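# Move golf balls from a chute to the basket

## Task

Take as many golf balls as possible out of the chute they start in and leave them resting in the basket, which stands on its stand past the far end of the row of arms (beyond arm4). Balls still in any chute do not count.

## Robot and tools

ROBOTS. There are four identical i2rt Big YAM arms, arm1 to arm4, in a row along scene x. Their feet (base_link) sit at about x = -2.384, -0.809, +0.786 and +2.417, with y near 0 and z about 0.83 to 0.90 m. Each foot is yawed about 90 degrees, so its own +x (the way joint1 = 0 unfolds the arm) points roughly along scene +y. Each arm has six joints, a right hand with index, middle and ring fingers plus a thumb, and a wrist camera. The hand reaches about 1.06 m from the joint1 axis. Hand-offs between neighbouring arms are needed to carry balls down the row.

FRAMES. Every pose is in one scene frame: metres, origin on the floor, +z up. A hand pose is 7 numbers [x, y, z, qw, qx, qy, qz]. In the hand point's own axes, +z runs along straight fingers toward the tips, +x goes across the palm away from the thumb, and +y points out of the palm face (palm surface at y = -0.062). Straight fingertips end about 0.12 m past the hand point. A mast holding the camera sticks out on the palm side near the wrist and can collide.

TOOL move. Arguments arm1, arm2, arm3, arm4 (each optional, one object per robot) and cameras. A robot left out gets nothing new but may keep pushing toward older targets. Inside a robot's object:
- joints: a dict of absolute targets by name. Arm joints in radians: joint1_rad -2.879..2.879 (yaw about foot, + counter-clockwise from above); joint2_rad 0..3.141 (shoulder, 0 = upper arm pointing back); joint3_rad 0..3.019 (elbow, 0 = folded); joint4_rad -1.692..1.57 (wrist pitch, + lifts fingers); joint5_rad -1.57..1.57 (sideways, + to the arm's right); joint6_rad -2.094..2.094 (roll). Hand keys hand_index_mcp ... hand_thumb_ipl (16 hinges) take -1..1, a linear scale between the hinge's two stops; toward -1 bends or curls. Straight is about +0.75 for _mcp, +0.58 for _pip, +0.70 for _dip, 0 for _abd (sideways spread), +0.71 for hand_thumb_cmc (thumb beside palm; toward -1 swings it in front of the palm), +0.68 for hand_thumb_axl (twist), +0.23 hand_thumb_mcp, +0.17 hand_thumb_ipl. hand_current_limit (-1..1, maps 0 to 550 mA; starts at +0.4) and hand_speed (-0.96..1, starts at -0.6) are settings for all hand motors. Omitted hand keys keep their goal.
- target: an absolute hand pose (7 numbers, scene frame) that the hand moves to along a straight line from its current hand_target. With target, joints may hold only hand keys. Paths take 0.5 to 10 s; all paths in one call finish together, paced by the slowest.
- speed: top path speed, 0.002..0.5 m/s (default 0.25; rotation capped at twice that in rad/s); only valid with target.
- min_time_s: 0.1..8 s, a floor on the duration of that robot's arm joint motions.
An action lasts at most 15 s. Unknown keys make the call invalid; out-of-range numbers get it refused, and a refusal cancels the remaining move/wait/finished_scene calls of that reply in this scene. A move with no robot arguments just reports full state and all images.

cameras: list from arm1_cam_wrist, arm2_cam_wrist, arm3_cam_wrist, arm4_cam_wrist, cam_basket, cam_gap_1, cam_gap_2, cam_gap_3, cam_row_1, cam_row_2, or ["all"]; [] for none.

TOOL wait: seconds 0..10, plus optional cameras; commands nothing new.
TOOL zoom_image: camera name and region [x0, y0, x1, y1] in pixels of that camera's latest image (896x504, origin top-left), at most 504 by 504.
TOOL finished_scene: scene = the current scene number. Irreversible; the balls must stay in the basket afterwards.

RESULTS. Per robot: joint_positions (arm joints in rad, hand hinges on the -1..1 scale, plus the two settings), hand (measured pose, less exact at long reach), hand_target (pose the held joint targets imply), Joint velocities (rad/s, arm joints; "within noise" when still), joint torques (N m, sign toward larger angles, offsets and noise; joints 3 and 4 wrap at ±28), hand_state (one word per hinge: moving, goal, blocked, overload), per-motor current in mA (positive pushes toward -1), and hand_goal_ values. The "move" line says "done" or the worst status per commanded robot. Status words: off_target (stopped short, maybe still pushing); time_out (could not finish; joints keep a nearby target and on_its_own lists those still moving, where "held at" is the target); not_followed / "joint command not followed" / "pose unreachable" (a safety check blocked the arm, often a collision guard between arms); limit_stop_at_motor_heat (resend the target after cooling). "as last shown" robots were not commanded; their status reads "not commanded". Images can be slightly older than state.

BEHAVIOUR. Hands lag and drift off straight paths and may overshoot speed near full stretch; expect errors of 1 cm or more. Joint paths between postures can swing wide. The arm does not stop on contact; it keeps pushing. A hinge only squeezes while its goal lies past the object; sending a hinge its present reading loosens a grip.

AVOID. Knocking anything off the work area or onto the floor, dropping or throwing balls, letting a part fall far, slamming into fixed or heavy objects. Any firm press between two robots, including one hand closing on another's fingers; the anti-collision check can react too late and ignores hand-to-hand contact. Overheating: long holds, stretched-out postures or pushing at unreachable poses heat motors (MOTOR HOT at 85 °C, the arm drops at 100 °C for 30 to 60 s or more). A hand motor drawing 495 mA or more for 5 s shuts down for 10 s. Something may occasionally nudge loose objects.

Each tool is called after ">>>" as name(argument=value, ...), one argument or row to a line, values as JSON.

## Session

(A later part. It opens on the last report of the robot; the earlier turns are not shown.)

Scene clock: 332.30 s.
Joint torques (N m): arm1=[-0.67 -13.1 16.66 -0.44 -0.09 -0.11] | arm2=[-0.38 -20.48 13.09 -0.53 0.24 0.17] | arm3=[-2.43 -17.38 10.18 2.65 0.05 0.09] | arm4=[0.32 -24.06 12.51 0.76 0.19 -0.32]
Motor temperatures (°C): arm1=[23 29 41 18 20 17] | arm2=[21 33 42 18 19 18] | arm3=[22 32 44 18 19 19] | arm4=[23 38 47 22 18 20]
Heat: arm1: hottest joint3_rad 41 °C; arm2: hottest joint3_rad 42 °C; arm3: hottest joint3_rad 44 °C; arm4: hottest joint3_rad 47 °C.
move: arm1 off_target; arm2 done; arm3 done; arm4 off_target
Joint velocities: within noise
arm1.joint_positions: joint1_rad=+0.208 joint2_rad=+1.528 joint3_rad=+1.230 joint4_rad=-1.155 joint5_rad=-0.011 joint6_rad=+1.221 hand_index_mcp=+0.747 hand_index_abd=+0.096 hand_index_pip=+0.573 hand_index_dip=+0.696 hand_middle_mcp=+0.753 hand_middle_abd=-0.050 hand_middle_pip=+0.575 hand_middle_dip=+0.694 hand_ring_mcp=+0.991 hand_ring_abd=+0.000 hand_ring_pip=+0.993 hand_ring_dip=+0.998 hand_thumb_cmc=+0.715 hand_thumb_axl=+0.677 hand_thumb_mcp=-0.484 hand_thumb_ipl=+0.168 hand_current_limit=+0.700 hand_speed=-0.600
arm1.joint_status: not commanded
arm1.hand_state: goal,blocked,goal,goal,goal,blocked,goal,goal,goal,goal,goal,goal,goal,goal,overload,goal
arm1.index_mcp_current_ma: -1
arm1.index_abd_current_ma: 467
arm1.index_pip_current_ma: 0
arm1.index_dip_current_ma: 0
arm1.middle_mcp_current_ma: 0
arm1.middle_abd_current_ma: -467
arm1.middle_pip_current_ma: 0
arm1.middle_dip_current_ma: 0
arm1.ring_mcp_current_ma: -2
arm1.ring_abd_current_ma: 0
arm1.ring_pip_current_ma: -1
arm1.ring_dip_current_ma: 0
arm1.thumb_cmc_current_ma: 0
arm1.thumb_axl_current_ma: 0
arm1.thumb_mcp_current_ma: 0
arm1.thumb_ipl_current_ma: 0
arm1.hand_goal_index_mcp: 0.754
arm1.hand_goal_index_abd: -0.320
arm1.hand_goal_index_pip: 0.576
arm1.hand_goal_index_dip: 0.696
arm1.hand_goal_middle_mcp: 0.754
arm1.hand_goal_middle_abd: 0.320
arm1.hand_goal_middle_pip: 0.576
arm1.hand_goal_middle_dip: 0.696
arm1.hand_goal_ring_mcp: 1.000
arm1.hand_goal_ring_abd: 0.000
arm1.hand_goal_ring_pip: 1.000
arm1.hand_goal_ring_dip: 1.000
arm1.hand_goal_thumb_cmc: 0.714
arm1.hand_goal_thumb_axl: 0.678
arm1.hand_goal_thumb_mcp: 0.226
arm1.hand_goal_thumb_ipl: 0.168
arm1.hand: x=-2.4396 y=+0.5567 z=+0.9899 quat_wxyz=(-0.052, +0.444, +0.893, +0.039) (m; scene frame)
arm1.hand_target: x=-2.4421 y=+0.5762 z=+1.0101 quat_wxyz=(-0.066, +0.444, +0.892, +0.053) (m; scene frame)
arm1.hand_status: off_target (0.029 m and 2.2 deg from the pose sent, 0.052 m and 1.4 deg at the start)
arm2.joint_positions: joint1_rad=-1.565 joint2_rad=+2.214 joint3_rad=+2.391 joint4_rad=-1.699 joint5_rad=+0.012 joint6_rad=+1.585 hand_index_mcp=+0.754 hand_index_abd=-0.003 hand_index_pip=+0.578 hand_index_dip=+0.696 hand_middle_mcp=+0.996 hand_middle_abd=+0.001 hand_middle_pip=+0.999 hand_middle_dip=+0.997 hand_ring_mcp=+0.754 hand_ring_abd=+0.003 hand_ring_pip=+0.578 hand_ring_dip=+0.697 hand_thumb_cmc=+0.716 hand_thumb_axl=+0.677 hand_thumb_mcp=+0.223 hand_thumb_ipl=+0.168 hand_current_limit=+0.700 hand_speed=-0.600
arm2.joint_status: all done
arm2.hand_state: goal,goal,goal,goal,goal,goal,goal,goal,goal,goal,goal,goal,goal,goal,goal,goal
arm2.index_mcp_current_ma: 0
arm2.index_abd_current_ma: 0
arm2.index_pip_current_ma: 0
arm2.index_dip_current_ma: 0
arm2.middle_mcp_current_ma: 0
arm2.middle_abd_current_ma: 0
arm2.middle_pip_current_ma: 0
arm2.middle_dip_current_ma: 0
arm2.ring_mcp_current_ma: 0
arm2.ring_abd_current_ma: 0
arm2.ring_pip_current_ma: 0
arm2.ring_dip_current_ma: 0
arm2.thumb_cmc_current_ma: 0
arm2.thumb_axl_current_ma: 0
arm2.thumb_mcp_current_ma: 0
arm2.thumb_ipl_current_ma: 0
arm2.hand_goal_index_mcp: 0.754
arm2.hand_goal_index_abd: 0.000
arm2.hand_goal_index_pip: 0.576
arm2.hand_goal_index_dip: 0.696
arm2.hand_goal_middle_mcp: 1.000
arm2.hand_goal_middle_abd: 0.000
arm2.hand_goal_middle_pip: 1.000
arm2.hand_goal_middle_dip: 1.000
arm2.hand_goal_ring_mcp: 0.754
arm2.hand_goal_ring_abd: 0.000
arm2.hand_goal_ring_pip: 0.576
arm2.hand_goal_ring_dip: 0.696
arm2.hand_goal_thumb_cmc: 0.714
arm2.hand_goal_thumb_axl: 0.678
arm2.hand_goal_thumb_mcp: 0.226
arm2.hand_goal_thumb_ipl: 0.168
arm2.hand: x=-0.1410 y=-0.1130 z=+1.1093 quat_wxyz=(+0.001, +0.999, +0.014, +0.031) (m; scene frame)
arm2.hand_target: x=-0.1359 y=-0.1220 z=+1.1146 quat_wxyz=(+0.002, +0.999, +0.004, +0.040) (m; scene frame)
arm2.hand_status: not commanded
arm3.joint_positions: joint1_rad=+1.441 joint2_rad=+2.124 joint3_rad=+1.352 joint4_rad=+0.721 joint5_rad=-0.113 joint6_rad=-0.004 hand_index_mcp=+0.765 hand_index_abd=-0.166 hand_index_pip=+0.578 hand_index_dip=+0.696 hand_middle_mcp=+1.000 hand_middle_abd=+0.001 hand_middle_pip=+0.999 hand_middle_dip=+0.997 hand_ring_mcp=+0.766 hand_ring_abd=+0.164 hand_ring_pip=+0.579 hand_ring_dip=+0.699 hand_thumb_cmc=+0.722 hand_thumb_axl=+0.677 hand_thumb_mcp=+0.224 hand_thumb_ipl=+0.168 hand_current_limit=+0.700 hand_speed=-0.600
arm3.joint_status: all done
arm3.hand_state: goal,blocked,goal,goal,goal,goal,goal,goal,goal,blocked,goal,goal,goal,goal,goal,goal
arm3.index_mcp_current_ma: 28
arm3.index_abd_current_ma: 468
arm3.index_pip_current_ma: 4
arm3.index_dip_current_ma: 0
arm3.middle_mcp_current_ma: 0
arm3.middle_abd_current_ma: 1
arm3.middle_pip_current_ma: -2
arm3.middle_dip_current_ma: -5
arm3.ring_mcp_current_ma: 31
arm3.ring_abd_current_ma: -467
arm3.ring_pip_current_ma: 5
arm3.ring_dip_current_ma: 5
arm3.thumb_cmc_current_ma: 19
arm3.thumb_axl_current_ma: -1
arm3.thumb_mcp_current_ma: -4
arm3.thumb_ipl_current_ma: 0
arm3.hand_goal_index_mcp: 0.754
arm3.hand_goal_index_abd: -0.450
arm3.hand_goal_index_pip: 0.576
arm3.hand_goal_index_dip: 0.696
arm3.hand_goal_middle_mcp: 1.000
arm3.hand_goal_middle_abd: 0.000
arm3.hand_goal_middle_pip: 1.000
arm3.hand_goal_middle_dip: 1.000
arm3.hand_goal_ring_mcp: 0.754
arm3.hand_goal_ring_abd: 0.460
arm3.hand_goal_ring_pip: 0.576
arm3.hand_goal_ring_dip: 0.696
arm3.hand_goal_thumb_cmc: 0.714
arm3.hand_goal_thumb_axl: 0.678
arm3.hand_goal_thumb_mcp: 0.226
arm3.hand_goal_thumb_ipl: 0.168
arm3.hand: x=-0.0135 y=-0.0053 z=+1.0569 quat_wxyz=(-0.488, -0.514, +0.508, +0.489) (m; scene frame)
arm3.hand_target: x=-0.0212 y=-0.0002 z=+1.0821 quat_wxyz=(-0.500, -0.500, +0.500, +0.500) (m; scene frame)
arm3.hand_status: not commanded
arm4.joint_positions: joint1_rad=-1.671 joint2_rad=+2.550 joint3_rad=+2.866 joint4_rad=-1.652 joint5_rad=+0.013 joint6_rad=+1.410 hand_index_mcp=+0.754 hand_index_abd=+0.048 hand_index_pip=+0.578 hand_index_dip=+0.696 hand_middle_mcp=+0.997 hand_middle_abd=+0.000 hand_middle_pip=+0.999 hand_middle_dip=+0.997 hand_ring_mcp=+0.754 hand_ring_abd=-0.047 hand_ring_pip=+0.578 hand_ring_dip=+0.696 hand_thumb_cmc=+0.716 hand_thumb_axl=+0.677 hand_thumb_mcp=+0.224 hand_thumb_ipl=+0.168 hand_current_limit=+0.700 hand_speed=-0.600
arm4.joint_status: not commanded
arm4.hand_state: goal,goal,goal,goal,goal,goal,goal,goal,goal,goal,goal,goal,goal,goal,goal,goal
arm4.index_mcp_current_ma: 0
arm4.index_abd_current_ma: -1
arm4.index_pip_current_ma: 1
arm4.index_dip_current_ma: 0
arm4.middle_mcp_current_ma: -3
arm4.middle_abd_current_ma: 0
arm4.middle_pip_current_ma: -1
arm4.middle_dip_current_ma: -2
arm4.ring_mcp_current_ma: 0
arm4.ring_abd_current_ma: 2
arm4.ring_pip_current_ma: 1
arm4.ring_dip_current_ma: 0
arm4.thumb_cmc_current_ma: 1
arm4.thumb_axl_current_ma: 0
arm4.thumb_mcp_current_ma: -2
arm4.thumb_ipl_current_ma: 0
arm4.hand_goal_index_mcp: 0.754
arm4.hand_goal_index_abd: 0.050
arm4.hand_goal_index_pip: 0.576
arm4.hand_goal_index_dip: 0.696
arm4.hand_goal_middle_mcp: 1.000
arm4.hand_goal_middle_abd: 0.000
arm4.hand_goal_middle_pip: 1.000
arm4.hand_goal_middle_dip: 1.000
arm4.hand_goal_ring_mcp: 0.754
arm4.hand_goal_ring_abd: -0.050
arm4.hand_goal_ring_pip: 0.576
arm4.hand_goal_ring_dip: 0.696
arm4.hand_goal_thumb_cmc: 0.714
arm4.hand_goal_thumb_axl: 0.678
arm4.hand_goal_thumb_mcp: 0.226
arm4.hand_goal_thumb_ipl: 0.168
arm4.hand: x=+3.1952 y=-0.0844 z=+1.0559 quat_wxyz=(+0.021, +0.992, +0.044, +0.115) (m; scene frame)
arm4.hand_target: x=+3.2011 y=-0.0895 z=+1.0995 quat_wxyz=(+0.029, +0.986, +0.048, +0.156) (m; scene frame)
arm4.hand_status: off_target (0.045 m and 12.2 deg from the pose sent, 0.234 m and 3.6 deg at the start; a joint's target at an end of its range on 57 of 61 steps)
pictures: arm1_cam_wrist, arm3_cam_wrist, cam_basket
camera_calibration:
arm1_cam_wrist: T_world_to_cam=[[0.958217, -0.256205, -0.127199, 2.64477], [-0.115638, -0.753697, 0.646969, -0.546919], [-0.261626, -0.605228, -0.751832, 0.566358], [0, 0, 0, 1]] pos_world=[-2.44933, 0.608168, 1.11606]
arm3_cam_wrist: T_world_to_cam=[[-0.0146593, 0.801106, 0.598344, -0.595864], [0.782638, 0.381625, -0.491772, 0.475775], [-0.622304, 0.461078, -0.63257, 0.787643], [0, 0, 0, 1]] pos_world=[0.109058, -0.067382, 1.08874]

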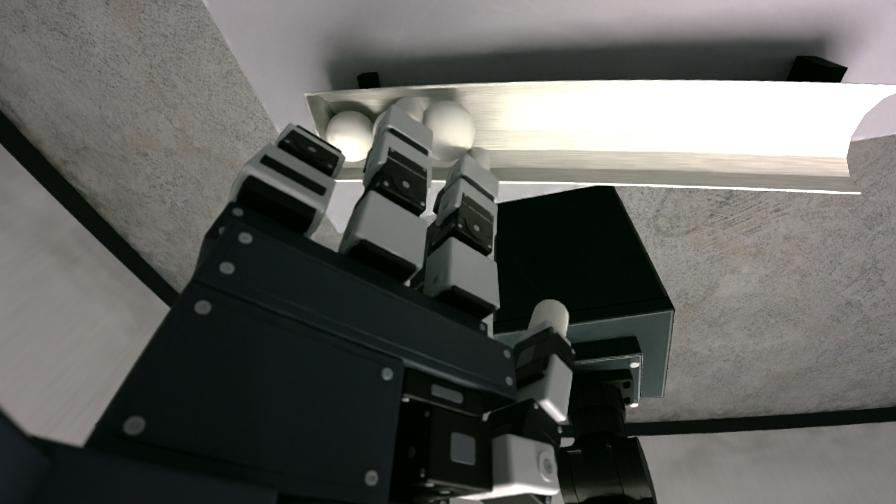

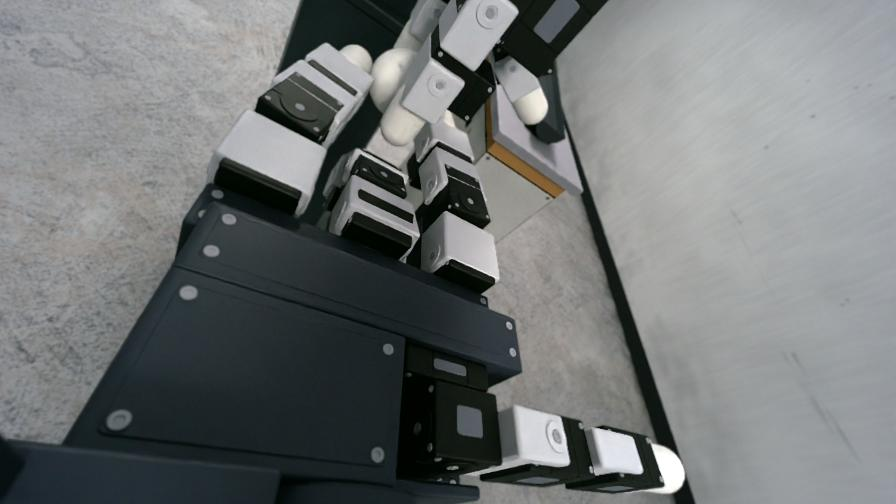

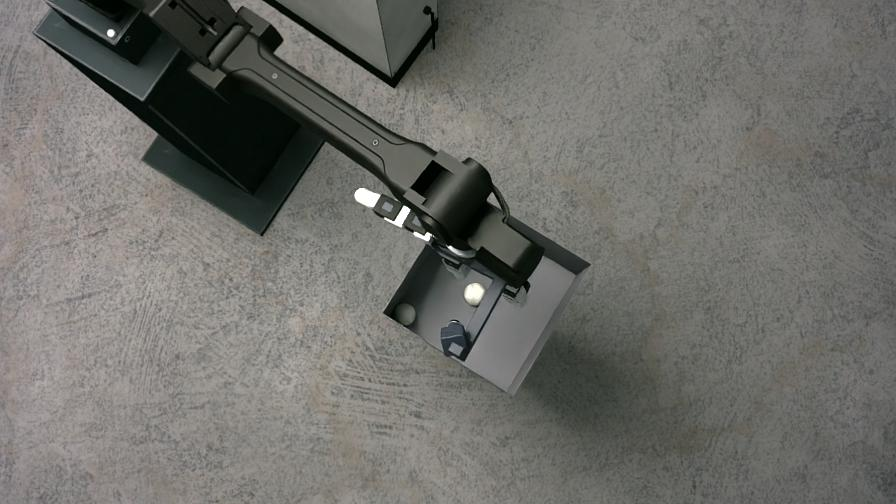

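>>> move(
  arm2={"target": [-0.136, -0.122, 1.21, 0, 1, 0, 0.02], "speed": 0.12},
  arm1={"target": [-2.435, 0.600, 1.085, -0.0662, 0.4435, 0.8921, 0.0526], "speed": 0.1},
)

>>> move(
  arm1={"joints": {"joint1_rad": -1.70, "joint2_rad": 1.463, "joint3_rad": 1.501, "joint4_rad": -1.571, "joint5_rad": -0.109, "joint6_rad": 1.533, "hand_ring_mcp": -0.48, "hand_ring_pip": -0.74, "hand_ring_dip": 0.7}, "min_time_s": 6},
  arm3={"joints": {"joint1_rad": 0, "joint2_rad": 1.46, "joint3_rad": 1.5, "joint4_rad": -1.5, "joint5_rad": 0, "joint6_rad": 0}, "min_time_s": 6},
  arm2={"joints": {"joint1_rad": -1.5, "joint2_rad": 1.75, "joint3_rad": 1.9, "joint4_rad": -1.6, "joint5_rad": 0, "joint6_rad": 1.53, "hand_current_limit": 0.4}, "min_time_s": 3},
  arm4={"joints": {"joint1_rad": -1.5, "joint2_rad": 1.75, "joint3_rad": 1.9, "joint4_rad": -1.6, "joint5_rad": 0, "joint6_rad": 1.53, "hand_index_abd": 0, "hand_ring_abd": 0, "hand_current_limit": 0.4}, "min_time_s": 4},
  cameras=["arm1_cam_wrist", "arm3_cam_wrist"],
)

>>> move(
  arm3={"joints": {"joint1_rad": -1.5, "joint2_rad": 1.75, "joint3_rad": 1.9, "joint4_rad": -1.6, "joint5_rad": 0, "joint6_rad": 1.53}, "min_time_s": 5.5},
  arm2={"joints": {"joint1_rad": 1.53, "joint2_rad": 0.6, "joint3_rad": 1.39, "joint4_rad": -1.35, "joint5_rad": 0, "joint6_rad": 0}, "min_time_s": 6.5},
  arm4={"joints": {"joint1_rad": 1.53, "joint2_rad": 0.6, "joint3_rad": 1.39, "joint4_rad": -1.35, "joint5_rad": 0, "joint6_rad": 0}, "min_time_s": 6.5},
  arm1={"target": [-1.70, -0.026, 1.07, 0, 1, 0, 0.02], "speed": 0.12},
)

>>> move(
  arm2={"target": [-1.575, 0.08, 1.03, -0.5, -0.5, 0.5, 0.5], "speed": 0.2},
  arm3={"target": [1.484, -0.115, 1.103, 0, 1, 0, 0.02], "speed": 0.12},
  arm4={"target": [1.72, -0.03, 1.07, -0.5, -0.5, 0.5, 0.5], "speed": 0.2},
  cameras=["arm1_cam_wrist", "arm3_cam_wrist"],
)

Scene clock: 339.00 s.
Joint torques (N m): arm1=[-0.5 -13.92 17.21 -0.44 -0.09 -0.17] | arm2=[0.15 -22.01 12.27 -0.24 0.28 -0.01] | arm3=[-2.43 -17.38 10.18 2.65 0.05 0.09] | arm4=[0.38 -24.23 12.66 0.76 0.18 -0.32]
Motor temperatures (°C): arm1=[23 28 42 18 20 17] | arm2=[21 34 43 18 19 18] | arm3=[22 32 44 18 19 19] | arm4=[23 38 47 22 18 20]
Heat: arm1: hottest joint3_rad 42 °C; arm2: hottest joint3_rad 43 °C; arm3: hottest joint3_rad 44 °C; arm4: hottest joint3_rad 47 °C.
move: arm1 off_target; arm2 off_target
Joint velocities: within noise
arm1.joint_positions: joint1_rad=+0.181 joint2_rad=+1.552 joint3_rad=+1.456 joint4_rad=-1.357 joint5_rad=-0.015 joint6_rad=+1.200 hand_index_mcp=+0.748 hand_index_abd=+0.096 hand_index_pip=+0.573 hand_index_dip=+0.696 hand_middle_mcp=+0.753 hand_middle_abd=-0.050 hand_middle_pip=+0.575 hand_middle_dip=+0.694 hand_ring_mcp=+0.991 hand_ring_abd=+0.000 hand_ring_pip=+0.993 hand_ring_dip=+0.998 hand_thumb_cmc=+0.715 hand_thumb_axl=+0.677 hand_thumb_mcp=-0.484 hand_thumb_ipl=+0.168 hand_current_limit=+0.700 hand_speed=-0.600
arm1.joint_status: not commanded
arm1.hand_state: goal,blocked,goal,goal,goal,blocked,goal,goal,goal,goal,goal,goal,goal,goal,overload,goal
arm1.index_mcp_current_ma: -1
arm1.index_abd_current_ma: 467
arm1.index_pip_current_ma: 0
arm1.index_dip_current_ma: 0
arm1.middle_mcp_current_ma: 0
arm1.middle_abd_current_ma: -467
arm1.middle_pip_current_ma: 0
arm1.middle_dip_current_ma: 0
arm1.ring_mcp_current_ma: -2
arm1.ring_abd_current_ma: 0
arm1.ring_pip_current_ma: -1
arm1.ring_dip_current_ma: 0
arm1.thumb_cmc_current_ma: 0
arm1.thumb_axl_current_ma: 0
arm1.thumb_mcp_current_ma: 0
arm1.thumb_ipl_current_ma: 0
arm1.hand_goal_index_mcp: 0.754
arm1.hand_goal_index_abd: -0.320
arm1.hand_goal_index_pip: 0.576
arm1.hand_goal_index_dip: 0.696
arm1.hand_goal_middle_mcp: 0.754
arm1.hand_goal_middle_abd: 0.320
arm1.hand_goal_middle_pip: 0.576
arm1.hand_goal_middle_dip: 0.696
arm1.hand_goal_ring_mcp: 1.000
arm1.hand_goal_ring_abd: 0.000
arm1.hand_goal_ring_pip: 1.000
arm1.hand_goal_ring_dip: 1.000
arm1.hand_goal_thumb_cmc: 0.714
arm1.hand_goal_thumb_axl: 0.678
arm1.hand_goal_thumb_mcp: 0.226
arm1.hand_goal_thumb_ipl: 0.168
arm1.hand: x=-2.4334 y=+0.5822 z=+1.0636 quat_wxyz=(-0.053, +0.447, +0.892, +0.038) (m; scene frame)
arm1.hand_target: x=-2.4347 y=+0.5987 z=+1.0850 quat_wxyz=(-0.066, +0.444, +0.892, +0.053) (m; scene frame)
arm1.hand_status: off_target (0.028 m and 2.3 deg from the pose sent, 0.105 m and 2.2 deg at the start)
arm2.joint_positions: joint1_rad=-1.565 joint2_rad=+2.146 joint3_rad=+2.472 joint4_rad=-1.699 joint5_rad=+0.039 joint6_rad=+1.572 hand_index_mcp=+0.754 hand_index_abd=-0.003 hand_index_pip=+0.578 hand_index_dip=+0.696 hand_middle_mcp=+0.996 hand_middle_abd=+0.001 hand_middle_pip=+0.999 hand_middle_dip=+0.997 hand_ring_mcp=+0.754 hand_ring_abd=+0.003 hand_ring_pip=+0.578 hand_ring_dip=+0.697 hand_thumb_cmc=+0.716 hand_thumb_axl=+0.677 hand_thumb_mcp=+0.223 hand_thumb_ipl=+0.168 hand_current_limit=+0.700 hand_speed=-0.600
arm2.joint_status: not commanded
arm2.hand_state: goal,goal,goal,goal,goal,goal,goal,goal,goal,goal,goal,goal,goal,goal,goal,goal
arm2.index_mcp_current_ma: 0
arm2.index_abd_current_ma: 0
arm2.index_pip_current_ma: 0
arm2.index_dip_current_ma: 0
arm2.middle_mcp_current_ma: 0
arm2.middle_abd_current_ma: 0
arm2.middle_pip_current_ma: 0
arm2.middle_dip_current_ma: 0
arm2.ring_mcp_current_ma: 0
arm2.ring_abd_current_ma: 0
arm2.ring_pip_current_ma: 0
arm2.ring_dip_current_ma: 0
arm2.thumb_cmc_current_ma: 0
arm2.thumb_axl_current_ma: 0
arm2.thumb_mcp_current_ma: 0
arm2.thumb_ipl_current_ma: 0
arm2.hand_goal_index_mcp: 0.754
arm2.hand_goal_index_abd: 0.000
arm2.hand_goal_index_pip: 0.576
arm2.hand_goal_index_dip: 0.696
arm2.hand_goal_middle_mcp: 1.000
arm2.hand_goal_middle_abd: 0.000
arm2.hand_goal_middle_pip: 1.000
arm2.hand_goal_middle_dip: 1.000
arm2.hand_goal_ring_mcp: 0.754
arm2.hand_goal_ring_abd: 0.000
arm2.hand_goal_ring_pip: 0.576
arm2.hand_goal_ring_dip: 0.696
arm2.hand_goal_thumb_cmc: 0.714
arm2.hand_goal_thumb_axl: 0.678
arm2.hand_goal_thumb_mcp: 0.226
arm2.hand_goal_thumb_ipl: 0.168
arm2.hand: x=-0.1368 y=-0.1183 z=+1.1866 quat_wxyz=(+0.013, +0.994, +0.019, +0.106) (m; scene frame)
arm2.hand_target: x=-0.1373 y=-0.1220 z=+1.2092 quat_wxyz=(+0.015, +0.992, +0.020, +0.125) (m; scene frame)
arm2.hand_status: off_target (0.024 m and 10.2 deg from the pose sent, 0.101 m and 2.1 deg at the start; a joint's target at an end of its range on 46 of 46 steps)
arm3, arm4: as last shown
arm4.joint_positions: joint1_rad=-1.671 joint2_rad=+2.550 joint3_rad=+2.866 joint4_rad=-1.652 joint5_rad=+0.013 joint6_rad=+1.409 hand_index_mcp=+0.754 hand_index_abd=+0.048 hand_index_pip=+0.578 hand_index_dip=+0.696 hand_middle_mcp=+0.997 hand_middle_abd=+0.000 hand_middle_pip=+0.999 hand_middle_dip=+0.997 hand_ring_mcp=+0.754 hand_ring_abd=-0.047 hand_ring_pip=+0.578 hand_ring_dip=+0.696 hand_thumb_cmc=+0.716 hand_thumb_axl=+0.677 hand_thumb_mcp=+0.224 hand_thumb_ipl=+0.168 hand_current_limit=+0.700 hand_speed=-0.600
arm4.hand: x=+3.1952 y=-0.0844 z=+1.0560 quat_wxyz=(+0.021, +0.992, +0.044, +0.115) (m; scene frame)
pictures: none

Scene clock: 345.50 s.
Joint torques (N m): arm1=[-0.15 -15.91 14.99 -0.84 -0.11 0.11] | arm2=[1.61 -18.14 9.35 0.55 0.01 0.01] | arm3=[-2.32 -11.05 11.17 0.28 0.03 0.07] | arm4=[1.32 -16.38 7.6 0.9 -0.01 -0.05]
Motor temperatures (°C): arm1=[23 28 43 18 20 18] | arm2=[21 34 42 18 19 18] | arm3=[21 32 45 18 19 19] | arm4=[22 38 46 22 18 20]
Heat: arm1: hottest joint3_rad 43 °C; arm2: hottest joint3_rad 42 °C; arm3: hottest joint3_rad 45 °C; arm4: hottest joint3_rad 46 °C.
move: arm1 done; arm2 done; arm3 done; arm4 done
Joint velocities: within noise
arm1.joint_positions: joint1_rad=-1.702 joint2_rad=+1.486 joint3_rad=+1.456 joint4_rad=-1.558 joint5_rad=-0.107 joint6_rad=+1.520 hand_index_mcp=+0.749 hand_index_abd=+0.096 hand_index_pip=+0.573 hand_index_dip=+0.696 hand_middle_mcp=+0.754 hand_middle_abd=-0.050 hand_middle_pip=+0.575 hand_middle_dip=+0.695 hand_ring_mcp=-0.464 hand_ring_abd=+0.000 hand_ring_pip=-0.736 hand_ring_dip=+0.703 hand_thumb_cmc=+0.715 hand_thumb_axl=+0.677 hand_thumb_mcp=-0.484 hand_thumb_ipl=+0.168 hand_current_limit=+0.700 hand_speed=-0.600
arm1.joint_status: all done
arm1.hand_state: goal,blocked,goal,goal,goal,blocked,goal,goal,goal,goal,goal,goal,goal,goal,overload,goal
arm1.index_mcp_current_ma: -1
arm1.index_abd_current_ma: 468
arm1.index_pip_current_ma: 0
arm1.index_dip_current_ma: 0
arm1.middle_mcp_current_ma: 0
arm1.middle_abd_current_ma: -467
arm1.middle_pip_current_ma: 0
arm1.middle_dip_current_ma: 0
arm1.ring_mcp_current_ma: 5
arm1.ring_abd_current_ma: 0
arm1.ring_pip_current_ma: 0
arm1.ring_dip_current_ma: 0
arm1.thumb_cmc_current_ma: 0
arm1.thumb_axl_current_ma: 0
arm1.thumb_mcp_current_ma: 0
arm1.thumb_ipl_current_ma: 0
arm1.hand_goal_index_mcp: 0.754
arm1.hand_goal_index_abd: -0.320
arm1.hand_goal_index_pip: 0.576
arm1.hand_goal_index_dip: 0.696
arm1.hand_goal_middle_mcp: 0.754
arm1.hand_goal_middle_abd: 0.320
arm1.hand_goal_middle_pip: 0.576
arm1.hand_goal_middle_dip: 0.696
arm1.hand_goal_ring_mcp: -0.480
arm1.hand_goal_ring_abd: 0.000
arm1.hand_goal_ring_pip: -0.740
arm1.hand_goal_ring_dip: 0.700
arm1.hand_goal_thumb_cmc: 0.714
arm1.hand_goal_thumb_axl: 0.678
arm1.hand_goal_thumb_mcp: 0.226
arm1.hand_goal_thumb_ipl: 0.168
arm1.hand: x=-1.9677 y=-0.0081 z=+1.0724 quat_wxyz=(-0.057, +0.998, +0.004, -0.013) (m; scene frame)
arm1.hand_target: x=-1.9630 y=-0.0071 z=+1.0981 quat_wxyz=(-0.057, +0.998, +0.000, +0.014) (m; scene frame)
arm1.hand_status: not commanded
arm2.joint_positions: joint1_rad=-1.514 joint2_rad=+1.774 joint3_rad=+1.898 joint4_rad=-1.613 joint5_rad=+0.003 joint6_rad=+1.538 hand_index_mcp=+0.754 hand_index_abd=-0.002 hand_index_pip=+0.578 hand_index_dip=+0.696 hand_middle_mcp=+0.996 hand_middle_abd=+0.001 hand_middle_pip=+0.999 hand_middle_dip=+0.997 hand_ring_mcp=+0.754 hand_ring_abd=+0.003 hand_ring_pip=+0.578 hand_ring_dip=+0.697 hand_thumb_cmc=+0.716 hand_thumb_axl=+0.677 hand_thumb_mcp=+0.223 hand_thumb_ipl=+0.168 hand_current_limit=+0.400 hand_speed=-0.600
arm2.joint_status: all done
arm2.hand_state: goal,goal,goal,goal,goal,goal,goal,goal,goal,goal,goal,goal,goal,goal,goal,goal
arm2.index_mcp_current_ma: 0
arm2.index_abd_current_ma: 0
arm2.index_pip_current_ma: 0
arm2.index_dip_current_ma: 0
arm2.middle_mcp_current_ma: 0
arm2.middle_abd_current_ma: 0
arm2.middle_pip_current_ma: 0
arm2.middle_dip_current_ma: 0
arm2.ring_mcp_current_ma: 0
arm2.ring_abd_current_ma: 0
arm2.ring_pip_current_ma: 0
arm2.ring_dip_current_ma: 0
arm2.thumb_cmc_current_ma: 0
arm2.thumb_axl_current_ma: 0
arm2.thumb_mcp_current_ma: 0
arm2.thumb_ipl_current_ma: 0
arm2.hand_goal_index_mcp: 0.754
arm2.hand_goal_index_abd: 0.000
arm2.hand_goal_index_pip: 0.576
arm2.hand_goal_index_dip: 0.696
arm2.hand_goal_middle_mcp: 1.000
arm2.hand_goal_middle_abd: 0.000
arm2.hand_goal_middle_pip: 1.000
arm2.hand_goal_middle_dip: 1.000
arm2.hand_goal_ring_mcp: 0.754
arm2.hand_goal_ring_abd: 0.000
arm2.hand_goal_ring_pip: 0.576
arm2.hand_goal_ring_dip: 0.696
arm2.hand_goal_thumb_cmc: 0.714
arm2.hand_goal_thumb_axl: 0.678
arm2.hand_goal_thumb_mcp: 0.226
arm2.hand_goal_thumb_ipl: 0.168
arm2.hand: x=-0.2624 y=-0.0899 z=+1.1818 quat_wxyz=(-0.004, +0.997, +0.064, +0.048) (m; scene frame)
arm2.hand_target: x=-0.2619 y=-0.0823 z=+1.1952 quat_wxyz=(-0.006, +0.995, +0.074, +0.067) (m; scene frame)
arm2.hand_status: not commanded
arm3.joint_positions: joint1_rad=+0.006 joint2_rad=+1.474 joint3_rad=+1.449 joint4_rad=-1.492 joint5_rad=+0.000 joint6_rad=-0.004 hand_index_mcp=+0.755 hand_index_abd=-0.166 hand_index_pip=+0.578 hand_index_dip=+0.696 hand_middle_mcp=+0.998 hand_middle_abd=+0.001 hand_middle_pip=+0.999 hand_middle_dip=+0.997 hand_ring_mcp=+0.757 hand_ring_abd=+0.164 hand_ring_pip=+0.579 hand_ring_dip=+0.699 hand_thumb_cmc=+0.718 hand_thumb_axl=+0.677 hand_thumb_mcp=+0.224 hand_thumb_ipl=+0.168 hand_current_limit=+0.700 hand_speed=-0.600
arm3.joint_status: all done
arm3.hand_state: goal,blocked,goal,goal,goal,goal,goal,goal,goal,blocked,goal,goal,goal,goal,goal,goal
arm3.index_mcp_current_ma: 3
arm3.index_abd_current_ma: 468
arm3.index_pip_current_ma: 4
arm3.index_dip_current_ma: 0
arm3.middle_mcp_current_ma: -4
arm3.middle_abd_current_ma: 1
arm3.middle_pip_current_ma: -2
arm3.middle_dip_current_ma: -5
arm3.ring_mcp_current_ma: 6
arm3.ring_abd_current_ma: -467
arm3.ring_pip_current_ma: 6
arm3.ring_dip_current_ma: 5
arm3.thumb_cmc_current_ma: 8
arm3.thumb_axl_current_ma: -1
arm3.thumb_mcp_current_ma: -5
arm3.thumb_ipl_current_ma: 0
arm3.hand_goal_index_mcp: 0.754
arm3.hand_goal_index_abd: -0.450
arm3.hand_goal_index_pip: 0.576
arm3.hand_goal_index_dip: 0.696
arm3.hand_goal_middle_mcp: 1.000
arm3.hand_goal_middle_abd: 0.000
arm3.hand_goal_middle_pip: 1.000
arm3.hand_goal_middle_dip: 1.000
arm3.hand_goal_ring_mcp: 0.754
arm3.hand_goal_ring_abd: 0.460
arm3.hand_goal_ring_pip: 0.576
arm3.hand_goal_ring_dip: 0.696
arm3.hand_goal_thumb_cmc: 0.714
arm3.hand_goal_thumb_axl: 0.678
arm3.hand_goal_thumb_mcp: 0.226
arm3.hand_goal_thumb_ipl: 0.168
arm3.hand: x=+0.7949 y=+0.4383 z=+1.0959 quat_wxyz=(-0.003, -0.016, +0.999, +0.032) (m; scene frame)
arm3.hand_target: x=+0.7982 y=+0.4460 z=+1.1272 quat_wxyz=(-0.003, -0.011, +0.998, +0.060) (m; scene frame)
arm3.hand_status: not commanded
arm4.joint_positions: joint1_rad=-1.507 joint2_rad=+1.772 joint3_rad=+1.909 joint4_rad=-1.610 joint5_rad=+0.002 joint6_rad=+1.516 hand_index_mcp=+0.754 hand_index_abd=+0.003 hand_index_pip=+0.578 hand_index_dip=+0.696 hand_middle_mcp=+0.997 hand_middle_abd=+0.000 hand_middle_pip=+0.999 hand_middle_dip=+0.997 hand_ring_mcp=+0.754 hand_ring_abd=-0.002 hand_ring_pip=+0.578 hand_ring_dip=+0.696 hand_thumb_cmc=+0.716 hand_thumb_axl=+0.677 hand_thumb_mcp=+0.224 hand_thumb_ipl=+0.168 hand_current_limit=+0.400 hand_speed=-0.600
arm4.joint_status: all done
arm4.hand_state: goal,goal,goal,goal,goal,goal,goal,goal,goal,goal,goal,goal,goal,goal,goal,goal
arm4.index_mcp_current_ma: 0
arm4.index_abd_current_ma: 2
arm4.index_pip_current_ma: 1
arm4.index_dip_current_ma: 0
arm4.middle_mcp_current_ma: -3
arm4.middle_abd_current_ma: 0
arm4.middle_pip_current_ma: -1
arm4.middle_dip_current_ma: -2
arm4.ring_mcp_current_ma: 0
arm4.ring_abd_current_ma: -1
arm4.ring_pip_current_ma: 1
arm4.ring_dip_current_ma: 0
arm4.thumb_cmc_current_ma: 1
arm4.thumb_axl_current_ma: 0
arm4.thumb_mcp_current_ma: -2
arm4.thumb_ipl_current_ma: 0
arm4.hand_goal_index_mcp: 0.754
arm4.hand_goal_index_abd: 0.000
arm4.hand_goal_index_pip: 0.576
arm4.hand_goal_index_dip: 0.696
arm4.hand_goal_middle_mcp: 1.000
arm4.hand_goal_middle_abd: 0.000
arm4.hand_goal_middle_pip: 1.000
arm4.hand_goal_middle_dip: 1.000
arm4.hand_goal_ring_mcp: 0.754
arm4.hand_goal_ring_abd: 0.000
arm4.hand_goal_ring_pip: 0.576
arm4.hand_goal_ring_dip: 0.696
arm4.hand_goal_thumb_cmc: 0.714
arm4.hand_goal_thumb_axl: 0.678
arm4.hand_goal_thumb_mcp: 0.226
arm4.hand_goal_thumb_ipl: 0.168
arm4.hand: x=+2.9722 y=+0.0260 z=+1.1863 quat_wxyz=(+0.001, +0.996, +0.074, +0.048) (m; scene frame)
arm4.hand_target: x=+2.9684 y=+0.0303 z=+1.1940 quat_wxyz=(+0.000, +0.996, +0.070, +0.059) (m; scene frame)
arm4.hand_status: not commanded
pictures: arm1_cam_wrist, arm3_cam_wrist
camera_calibration:
arm1_cam_wrist: T_world_to_cam=[[-0.7898, -0.606803, -0.0894694, -1.42439], [-0.4278, 0.440435, 0.789306, -1.72864], [-0.439548, 0.661669, -0.607446, -0.084633], [0, 0, 0, 1]] pos_world=[-1.90169, -0.0469695, 1.18558]
arm3_cam_wrist: T_world_to_cam=[[0.786235, 0.61585, 0.0506337, -0.917966], [0.395184, -0.564125, 0.724978, -0.917856], [0.475041, -0.549993, -0.686908, 0.741242], [0, 0, 0, 1]] pos_world=[0.732339, 0.455222, 1.22107]

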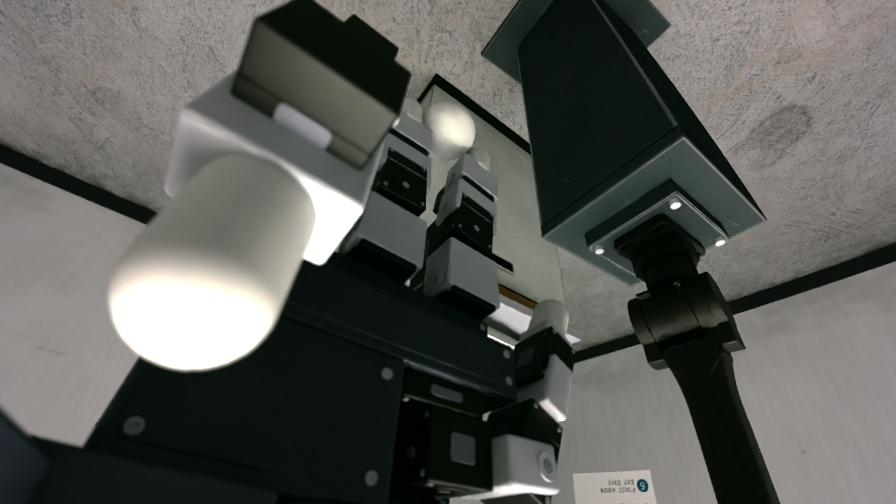

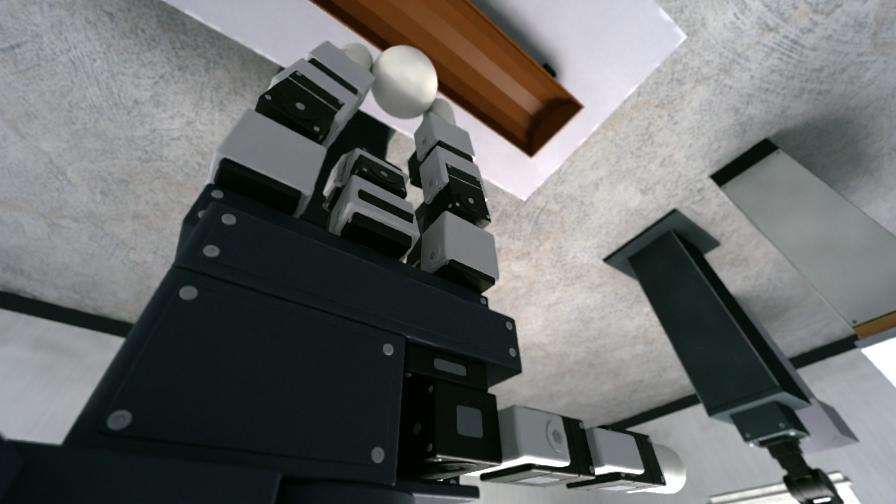

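Scene clock: 352.57 s.
Joint torques (N m): arm1=[0.26 -24.29 17.22 -0.62 0.21 0.02] | arm2=[1.14 -0.26 8.72 2.85 0.11 -0.04] | arm3=[-1.85 -13.68 11.19 0.16 -0.01 0.15] | arm4=[1.08 1.44 6.69 3.08 0.08 -0.36]
Motor temperatures (°C): arm1=[23 29 43 18 20 17] | arm2=[21 33 41 18 19 18] | arm3=[21 31 46 18 19 19] | arm4=[22 38 45 22 18 20]
Heat: arm1: hottest joint3_rad 43 °C; arm2: hottest joint3_rad 41 °C; arm3: hottest joint3_rad 46 °C; arm4: hottest joint3_rad 45 °C.
move: arm1 off_target; arm2 done; arm3 done; arm4 done
Joint velocities: within noise
arm1.joint_positions: joint1_rad=-1.687 joint2_rad=+2.191 joint3_rad=+2.391 joint4_rad=-1.688 joint5_rad=+0.014 joint6_rad=+1.532 hand_index_mcp=+0.749 hand_index_abd=+0.096 hand_index_pip=+0.573 hand_index_dip=+0.696 hand_middle_mcp=+0.754 hand_middle_abd=-0.050 hand_middle_pip=+0.575 hand_middle_dip=+0.695 hand_ring_mcp=-0.464 hand_ring_abd=+0.000 hand_ring_pip=-0.736 hand_ring_dip=+0.703 hand_thumb_cmc=+0.715 hand_thumb_axl=+0.677 hand_thumb_mcp=-0.485 hand_thumb_ipl=+0.168 hand_current_limit=+0.700 hand_speed=-0.600
arm1.joint_status: not commanded
arm1.hand_state: goal,blocked,goal,goal,goal,blocked,goal,goal,goal,goal,goal,goal,goal,goal,overload,goal
arm1.index_mcp_current_ma: -1
arm1.index_abd_current_ma: 468
arm1.index_pip_current_ma: 0
arm1.index_dip_current_ma: 0
arm1.middle_mcp_current_ma: 0
arm1.middle_abd_current_ma: -467
arm1.middle_pip_current_ma: 0
arm1.middle_dip_current_ma: 0
arm1.ring_mcp_current_ma: 5
arm1.ring_abd_current_ma: 0
arm1.ring_pip_current_ma: 0
arm1.ring_dip_current_ma: 0
arm1.thumb_cmc_current_ma: 0
arm1.thumb_axl_current_ma: 0
arm1.thumb_mcp_current_ma: 0
arm1.thumb_ipl_current_ma: 0
arm1.hand_goal_index_mcp: 0.754
arm1.hand_goal_index_abd: -0.320
arm1.hand_goal_index_pip: 0.576
arm1.hand_goal_index_dip: 0.696
arm1.hand_goal_middle_mcp: 0.754
arm1.hand_goal_middle_abd: 0.320
arm1.hand_goal_middle_pip: 0.576
arm1.hand_goal_middle_dip: 0.696
arm1.hand_goal_ring_mcp: -0.480
arm1.hand_goal_ring_abd: 0.000
arm1.hand_goal_ring_pip: -0.740
arm1.hand_goal_ring_dip: 0.700
arm1.hand_goal_thumb_cmc: 0.714
arm1.hand_goal_thumb_axl: 0.678
arm1.hand_goal_thumb_mcp: 0.226
arm1.hand_goal_thumb_ipl: 0.168
arm1.hand: x=-1.7114 y=-0.0299 z=+1.0499 quat_wxyz=(+0.005, +0.999, +0.006, +0.034) (m; scene frame)
arm1.hand_target: x=-1.7017 y=-0.0259 z=+1.0696 quat_wxyz=(+0.007, +0.998, +0.007, +0.058) (m; scene frame)
arm1.hand_status: off_target (0.023 m and 1.8 deg from the pose sent, 0.268 m and 7.6 deg at the start; a joint's target at an end of its range on 49 of 104 steps)
arm2.joint_positions: joint1_rad=+1.520 joint2_rad=+0.605 joint3_rad=+1.388 joint4_rad=-1.373 joint5_rad=+0.001 joint6_rad=+0.008 hand_index_mcp=+0.759 hand_index_abd=-0.002 hand_index_pip=+0.578 hand_index_dip=+0.696 hand_middle_mcp=+1.000 hand_middle_abd=+0.001 hand_middle_pip=+0.999 hand_middle_dip=+0.997 hand_ring_mcp=+0.759 hand_ring_abd=+0.003 hand_ring_pip=+0.578 hand_ring_dip=+0.697 hand_thumb_cmc=+0.719 hand_thumb_axl=+0.677 hand_thumb_mcp=+0.223 hand_thumb_ipl=+0.168 hand_current_limit=+0.400 hand_speed=-0.600
arm2.joint_status: all done
arm2.hand_state: goal,goal,goal,goal,goal,goal,goal,goal,goal,goal,goal,goal,goal,goal,goal,goal
arm2.index_mcp_current_ma: 0
arm2.index_abd_current_ma: 0
arm2.index_pip_current_ma: 0
arm2.index_dip_current_ma: 0
arm2.middle_mcp_current_ma: 0
arm2.middle_abd_current_ma: 0
arm2.middle_pip_current_ma: 0
arm2.middle_dip_current_ma: 0
arm2.ring_mcp_current_ma: 0
arm2.ring_abd_current_ma: 0
arm2.ring_pip_current_ma: 0
arm2.ring_dip_current_ma: 0
arm2.thumb_cmc_current_ma: 0
arm2.thumb_axl_current_ma: 0
arm2.thumb_mcp_current_ma: 0
arm2.thumb_ipl_current_ma: 0
arm2.hand_goal_index_mcp: 0.754
arm2.hand_goal_index_abd: 0.000
arm2.hand_goal_index_pip: 0.576
arm2.hand_goal_index_dip: 0.696
arm2.hand_goal_middle_mcp: 1.000
arm2.hand_goal_middle_abd: 0.000
arm2.hand_goal_middle_pip: 1.000
arm2.hand_goal_middle_dip: 1.000
arm2.hand_goal_ring_mcp: 0.754
arm2.hand_goal_ring_abd: 0.000
arm2.hand_goal_ring_pip: 0.576
arm2.hand_goal_ring_dip: 0.696
arm2.hand_goal_thumb_cmc: 0.714
arm2.hand_goal_thumb_axl: 0.678
arm2.hand_goal_thumb_mcp: 0.226
arm2.hand_goal_thumb_ipl: 0.168
arm2.hand: x=-1.0890 y=-0.0308 z=+1.4889 quat_wxyz=(-0.325, -0.621, +0.631, +0.333) (m; scene frame)
arm2.hand_target: x=-1.0879 y=-0.0344 z=+1.4972 quat_wxyz=(-0.335, -0.622, +0.620, +0.341) (m; scene frame)
arm2.hand_status: not commanded
arm3.joint_positions: joint1_rad=-1.500 joint2_rad=+1.750 joint3_rad=+1.847 joint4_rad=-1.592 joint5_rad=+0.000 joint6_rad=+1.517 hand_index_mcp=+0.754 hand_index_abd=-0.166 hand_index_pip=+0.578 hand_index_dip=+0.696 hand_middle_mcp=+0.996 hand_middle_abd=+0.001 hand_middle_pip=+0.999 hand_middle_dip=+0.997 hand_ring_mcp=+0.754 hand_ring_abd=+0.164 hand_ring_pip=+0.578 hand_ring_dip=+0.699 hand_thumb_cmc=+0.716 hand_thumb_axl=+0.677 hand_thumb_mcp=+0.224 hand_thumb_ipl=+0.168 hand_current_limit=+0.700 hand_speed=-0.600
arm3.joint_status: all done
arm3.hand_state: goal,blocked,goal,goal,goal,goal,goal,goal,goal,blocked,goal,goal,goal,goal,goal,goal
arm3.index_mcp_current_ma: 0
arm3.index_abd_current_ma: 468
arm3.index_pip_current_ma: 2
arm3.index_dip_current_ma: 0
arm3.middle_mcp_current_ma: -7
arm3.middle_abd_current_ma: 1
arm3.middle_pip_current_ma: -2
arm3.middle_dip_current_ma: -5
arm3.ring_mcp_current_ma: 0
arm3.ring_abd_current_ma: -467
arm3.ring_pip_current_ma: 3
arm3.ring_dip_current_ma: 5
arm3.thumb_cmc_current_ma: 4
arm3.thumb_axl_current_ma: -1
arm3.thumb_mcp_current_ma: -5
arm3.thumb_ipl_current_ma: 0
arm3.hand_goal_index_mcp: 0.754
arm3.hand_goal_index_abd: -0.450
arm3.hand_goal_index_pip: 0.576
arm3.hand_goal_index_dip: 0.696
arm3.hand_goal_middle_mcp: 1.000
arm3.hand_goal_middle_abd: 0.000
arm3.hand_goal_middle_pip: 1.000
arm3.hand_goal_middle_dip: 1.000
arm3.hand_goal_ring_mcp: 0.754
arm3.hand_goal_ring_abd: 0.460
arm3.hand_goal_ring_pip: 0.576
arm3.hand_goal_ring_dip: 0.696
arm3.hand_goal_thumb_cmc: 0.714
arm3.hand_goal_thumb_axl: 0.678
arm3.hand_goal_thumb_mcp: 0.226
arm3.hand_goal_thumb_ipl: 0.168
arm3.hand: x=+1.3303 y=-0.1309 z=+1.1054 quat_wxyz=(-0.006, +0.997, +0.074, +0.036) (m; scene frame)
arm3.hand_target: x=+1.3377 y=-0.1305 z=+1.1256 quat_wxyz=(-0.006, +0.996, +0.067, +0.058) (m; scene frame)
arm3.hand_status: not commanded
arm4.joint_positions: joint1_rad=+1.524 joint2_rad=+0.603 joint3_rad=+1.400 joint4_rad=-1.370 joint5_rad=-0.001 joint6_rad=+0.015 hand_index_mcp=+0.759 hand_index_abd=+0.003 hand_index_pip=+0.578 hand_index_dip=+0.696 hand_middle_mcp=+1.000 hand_middle_abd=+0.000 hand_middle_pip=+0.999 hand_middle_dip=+0.997 hand_ring_mcp=+0.759 hand_ring_abd=-0.001 hand_ring_pip=+0.578 hand_ring_dip=+0.696 hand_thumb_cmc=+0.719 hand_thumb_axl=+0.677 hand_thumb_mcp=+0.224 hand_thumb_ipl=+0.168 hand_current_limit=+0.400 hand_speed=-0.600
arm4.joint_status: all done
arm4.hand_state: goal,goal,goal,goal,goal,goal,goal,goal,goal,goal,goal,goal,goal,goal,goal,goal
arm4.index_mcp_current_ma: 5
arm4.index_abd_current_ma: 2
arm4.index_pip_current_ma: 1
arm4.index_dip_current_ma: 0
arm4.middle_mcp_current_ma: 0
arm4.middle_abd_current_ma: 0
arm4.middle_pip_current_ma: -1
arm4.middle_dip_current_ma: -2
arm4.ring_mcp_current_ma: 5
arm4.ring_abd_current_ma: -1
arm4.ring_pip_current_ma: 1
arm4.ring_dip_current_ma: 0
arm4.thumb_cmc_current_ma: 5
arm4.thumb_axl_current_ma: 0
arm4.thumb_mcp_current_ma: -2
arm4.thumb_ipl_current_ma: 0
arm4.hand_goal_index_mcp: 0.754
arm4.hand_goal_index_abd: 0.000
arm4.hand_goal_index_pip: 0.576
arm4.hand_goal_index_dip: 0.696
arm4.hand_goal_middle_mcp: 1.000
arm4.hand_goal_middle_abd: 0.000
arm4.hand_goal_middle_pip: 1.000
arm4.hand_goal_middle_dip: 1.000
arm4.hand_goal_ring_mcp: 0.754
arm4.hand_goal_ring_abd: 0.000
arm4.hand_goal_ring_pip: 0.576
arm4.hand_goal_ring_dip: 0.696
arm4.hand_goal_thumb_cmc: 0.714
arm4.hand_goal_thumb_axl: 0.678
arm4.hand_goal_thumb_mcp: 0.226
arm4.hand_goal_thumb_ipl: 0.168
arm4.hand: x=+2.1492 y=+0.0917 z=+1.5063 quat_wxyz=(-0.339, -0.610, +0.631, +0.338) (m; scene frame)
arm4.hand_target: x=+2.1472 y=+0.0891 z=+1.5073 quat_wxyz=(-0.342, -0.614, +0.623, +0.344) (m; scene frame)
arm4.hand_status: not commanded
pictures: none

Scene clock: 356.73 s.
Joint torques (N m): arm1=[0.38 -24.29 17.26 -0.58 0.22 0.02] | arm2=[-1.03 -19.08 9.52 3.15 -0.02 0.08] | arm3=[-1.2 -19.08 11.12 0.42 0.11 0.15] | arm4=[1.49 -15.97 8.9 3.28 0.11 -0.4]
Motor temperatures (°C): arm1=[23 29 43 18 20 17] | arm2=[21 32 41 18 19 18] | arm3=[21 32 46 18 19 19] | arm4=[22 37 45 22 18 20]
Heat: arm1: hottest joint3_rad 43 °C; arm2: hottest joint3_rad 41 °C; arm3: hottest joint3_rad 46 °C; arm4: hottest joint3_rad 45 °C.
move: arm2 off_target; arm3 off_target; arm4 off_target
Joint velocities: within noise
arm1: as last shown
arm2.joint_positions: joint1_rad=+1.362 joint2_rad=+2.251 joint3_rad=+1.246 joint4_rad=+0.970 joint5_rad=-0.182 joint6_rad=+0.002 hand_index_mcp=+0.763 hand_index_abd=-0.002 hand_index_pip=+0.578 hand_index_dip=+0.696 hand_middle_mcp=+1.000 hand_middle_abd=+0.001 hand_middle_pip=+0.999 hand_middle_dip=+0.997 hand_ring_mcp=+0.762 hand_ring_abd=+0.003 hand_ring_pip=+0.578 hand_ring_dip=+0.697 hand_thumb_cmc=+0.722 hand_thumb_axl=+0.677 hand_thumb_mcp=+0.223 hand_thumb_ipl=+0.168 hand_current_limit=+0.400 hand_speed=-0.600
arm2.joint_status: not commanded
arm2.hand_state: goal,goal,goal,goal,goal,goal,goal,goal,goal,goal,goal,goal,goal,goal,goal,goal
arm2.index_mcp_current_ma: 1
arm2.index_abd_current_ma: 0
arm2.index_pip_current_ma: 0
arm2.index_dip_current_ma: 0
arm2.middle_mcp_current_ma: 0
arm2.middle_abd_current_ma: 0
arm2.middle_pip_current_ma: 0
arm2.middle_dip_current_ma: 0
arm2.ring_mcp_current_ma: 1
arm2.ring_abd_current_ma: 0
arm2.ring_pip_current_ma: 0
arm2.ring_dip_current_ma: 0
arm2.thumb_cmc_current_ma: 1
arm2.thumb_axl_current_ma: 0
arm2.thumb_mcp_current_ma: 0
arm2.thumb_ipl_current_ma: 0
arm2.hand_goal_index_mcp: 0.754
arm2.hand_goal_index_abd: 0.000
arm2.hand_goal_index_pip: 0.576
arm2.hand_goal_index_dip: 0.696
arm2.hand_goal_middle_mcp: 1.000
arm2.hand_goal_middle_abd: 0.000
arm2.hand_goal_middle_pip: 1.000
arm2.hand_goal_middle_dip: 1.000
arm2.hand_goal_ring_mcp: 0.754
arm2.hand_goal_ring_abd: 0.000
arm2.hand_goal_ring_pip: 0.576
arm2.hand_goal_ring_dip: 0.696
arm2.hand_goal_thumb_cmc: 0.714
arm2.hand_goal_thumb_axl: 0.678
arm2.hand_goal_thumb_mcp: 0.226
arm2.hand_goal_thumb_ipl: 0.168
arm2.hand: x=-1.5702 y=+0.0680 z=+1.0148 quat_wxyz=(-0.491, -0.515, +0.509, +0.485) (m; scene frame)
arm2.hand_target: x=-1.5741 y=+0.0800 z=+1.0300 quat_wxyz=(-0.500, -0.500, +0.500, +0.500) (m; scene frame)
arm2.hand_status: off_target (0.020 m and 2.8 deg from the pose sent, 0.677 m and 34.6 deg at the start)
arm3.joint_positions: joint1_rad=-1.500 joint2_rad=+2.223 joint3_rad=+2.514 joint4_rad=-1.693 joint5_rad=+0.038 joint6_rad=+1.618 hand_index_mcp=+0.754 hand_index_abd=-0.166 hand_index_pip=+0.578 hand_index_dip=+0.696 hand_middle_mcp=+0.996 hand_middle_abd=+0.001 hand_middle_pip=+0.999 hand_middle_dip=+0.997 hand_ring_mcp=+0.754 hand_ring_abd=+0.164 hand_ring_pip=+0.578 hand_ring_dip=+0.699 hand_thumb_cmc=+0.716 hand_thumb_axl=+0.677 hand_thumb_mcp=+0.224 hand_thumb_ipl=+0.168 hand_current_limit=+0.700 hand_speed=-0.600
arm3.joint_status: not commanded
arm3.hand_state: goal,blocked,goal,goal,goal,goal,goal,goal,goal,blocked,goal,goal,goal,goal,goal,goal
arm3.index_mcp_current_ma: 0
arm3.index_abd_current_ma: 468
arm3.index_pip_current_ma: 2
arm3.index_dip_current_ma: 0
arm3.middle_mcp_current_ma: -7
arm3.middle_abd_current_ma: 1
arm3.middle_pip_current_ma: -2
arm3.middle_dip_current_ma: -5
arm3.ring_mcp_current_ma: 0
arm3.ring_abd_current_ma: -467
arm3.ring_pip_current_ma: 3
arm3.ring_dip_current_ma: 5
arm3.thumb_cmc_current_ma: 4
arm3.thumb_axl_current_ma: -1
arm3.thumb_mcp_current_ma: -6
arm3.thumb_ipl_current_ma: 0
arm3.hand_goal_index_mcp: 0.754
arm3.hand_goal_index_abd: -0.450
arm3.hand_goal_index_pip: 0.576
arm3.hand_goal_index_dip: 0.696
arm3.hand_goal_middle_mcp: 1.000
arm3.hand_goal_middle_abd: 0.000
arm3.hand_goal_middle_pip: 1.000
arm3.hand_goal_middle_dip: 1.000
arm3.hand_goal_ring_mcp: 0.754
arm3.hand_goal_ring_abd: 0.460
arm3.hand_goal_ring_pip: 0.576
arm3.hand_goal_ring_dip: 0.696
arm3.hand_goal_thumb_cmc: 0.714
arm3.hand_goal_thumb_axl: 0.678
arm3.hand_goal_thumb_mcp: 0.226
arm3.hand_goal_thumb_ipl: 0.168
arm3.hand: x=+1.4789 y=-0.1209 z=+1.0796 quat_wxyz=(+0.008, +0.996, +0.021, +0.083) (m; scene frame)
arm3.hand_target: x=+1.4824 y=-0.1153 z=+1.1021 quat_wxyz=(+0.006, +0.994, +0.018, +0.107) (m; scene frame)
arm3.hand_status: off_target (0.025 m and 7.7 deg from the pose sent, 0.154 m and 8.7 deg at the start; a joint's target at an end of its range on 84 of 125 steps)
arm4.joint_positions: joint1_rad=+1.748 joint2_rad=+2.107 joint3_rad=+0.999 joint4_rad=+1.035 joint5_rad=+0.213 joint6_rad=+0.012 hand_index_mcp=+0.763 hand_index_abd=+0.003 hand_index_pip=+0.578 hand_index_dip=+0.696 hand_middle_mcp=+1.000 hand_middle_abd=+0.000 hand_middle_pip=+0.999 hand_middle_dip=+0.997 hand_ring_mcp=+0.763 hand_ring_abd=-0.001 hand_ring_pip=+0.578 hand_ring_dip=+0.696 hand_thumb_cmc=+0.721 hand_thumb_axl=+0.677 hand_thumb_mcp=+0.224 hand_thumb_ipl=+0.168 hand_current_limit=+0.400 hand_speed=-0.600
arm4.joint_status: not commanded
arm4.hand_state: goal,goal,goal,goal,goal,goal,goal,goal,goal,goal,goal,goal,goal,goal,goal,goal
arm4.index_mcp_current_ma: 10
arm4.index_abd_current_ma: 1
arm4.index_pip_current_ma: 1
arm4.index_dip_current_ma: 0
arm4.middle_mcp_current_ma: 0
arm4.middle_abd_current_ma: 0
arm4.middle_pip_current_ma: -1
arm4.middle_dip_current_ma: -2
arm4.ring_mcp_current_ma: 11
arm4.ring_abd_current_ma: -1
arm4.ring_pip_current_ma: 1
arm4.ring_dip_current_ma: 0
arm4.thumb_cmc_current_ma: 7
arm4.thumb_axl_current_ma: 0
arm4.thumb_mcp_current_ma: -2
arm4.thumb_ipl_current_ma: 0
arm4.hand_goal_index_mcp: 0.754
arm4.hand_goal_index_abd: 0.000
arm4.hand_goal_index_pip: 0.576
arm4.hand_goal_index_dip: 0.696
arm4.hand_goal_middle_mcp: 1.000
arm4.hand_goal_middle_abd: 0.000
arm4.hand_goal_middle_pip: 1.000
arm4.hand_goal_middle_dip: 1.000
arm4.hand_goal_ring_mcp: 0.754
arm4.hand_goal_ring_abd: 0.000
arm4.hand_goal_ring_pip: 0.576
arm4.hand_goal_ring_dip: 0.696
arm4.hand_goal_thumb_cmc: 0.714
arm4.hand_goal_thumb_axl: 0.678
arm4.hand_goal_thumb_mcp: 0.226
arm4.hand_goal_thumb_ipl: 0.168
arm4.hand: x=+1.7313 y=-0.0206 z=+1.0428 quat_wxyz=(-0.480, -0.515, +0.519, +0.484) (m; scene frame)
arm4.hand_target: x=+1.7218 y=-0.0297 z=+1.0701 quat_wxyz=(-0.500, -0.500, +0.500, +0.500) (m; scene frame)
arm4.hand_status: off_target (0.031 m and 4.0 deg from the pose sent, 0.624 m and 32.8 deg at the start)
pictures: arm1_cam_wrist, arm3_cam_wrist
camera_calibration:
arm1_cam_wrist: T_world_to_cam=[[-0.781601, -0.617585, -0.0876895, -1.22536], [-0.497382, 0.532197, 0.685111, -1.59857], [-0.376446, 0.579099, -0.723141, 0.255745], [0, 0, 0, 1]] pos_world=[-1.65656, -0.054109, 1.17269]
arm3_cam_wrist: T_world_to_cam=[[-0.772049, -0.626995, -0.10401, 1.21077], [-0.515681, 0.522319, 0.679158, 0.0360042], [-0.371503, 0.577979, -0.726585, 1.52878], [0, 0, 0, 1]] pos_world=[1.52128, -0.143266, 1.21227]

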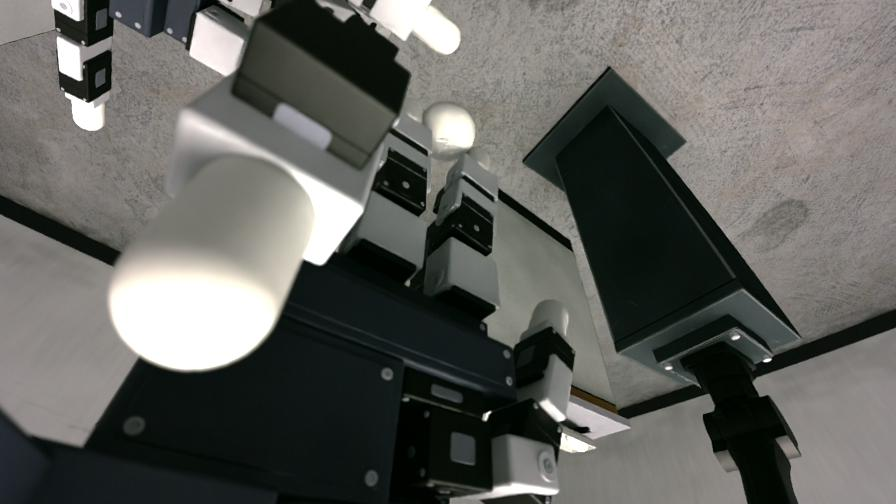

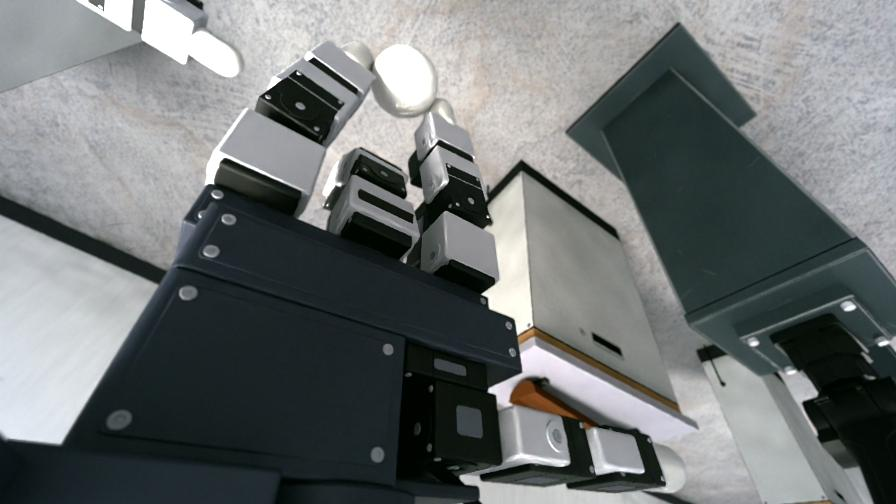

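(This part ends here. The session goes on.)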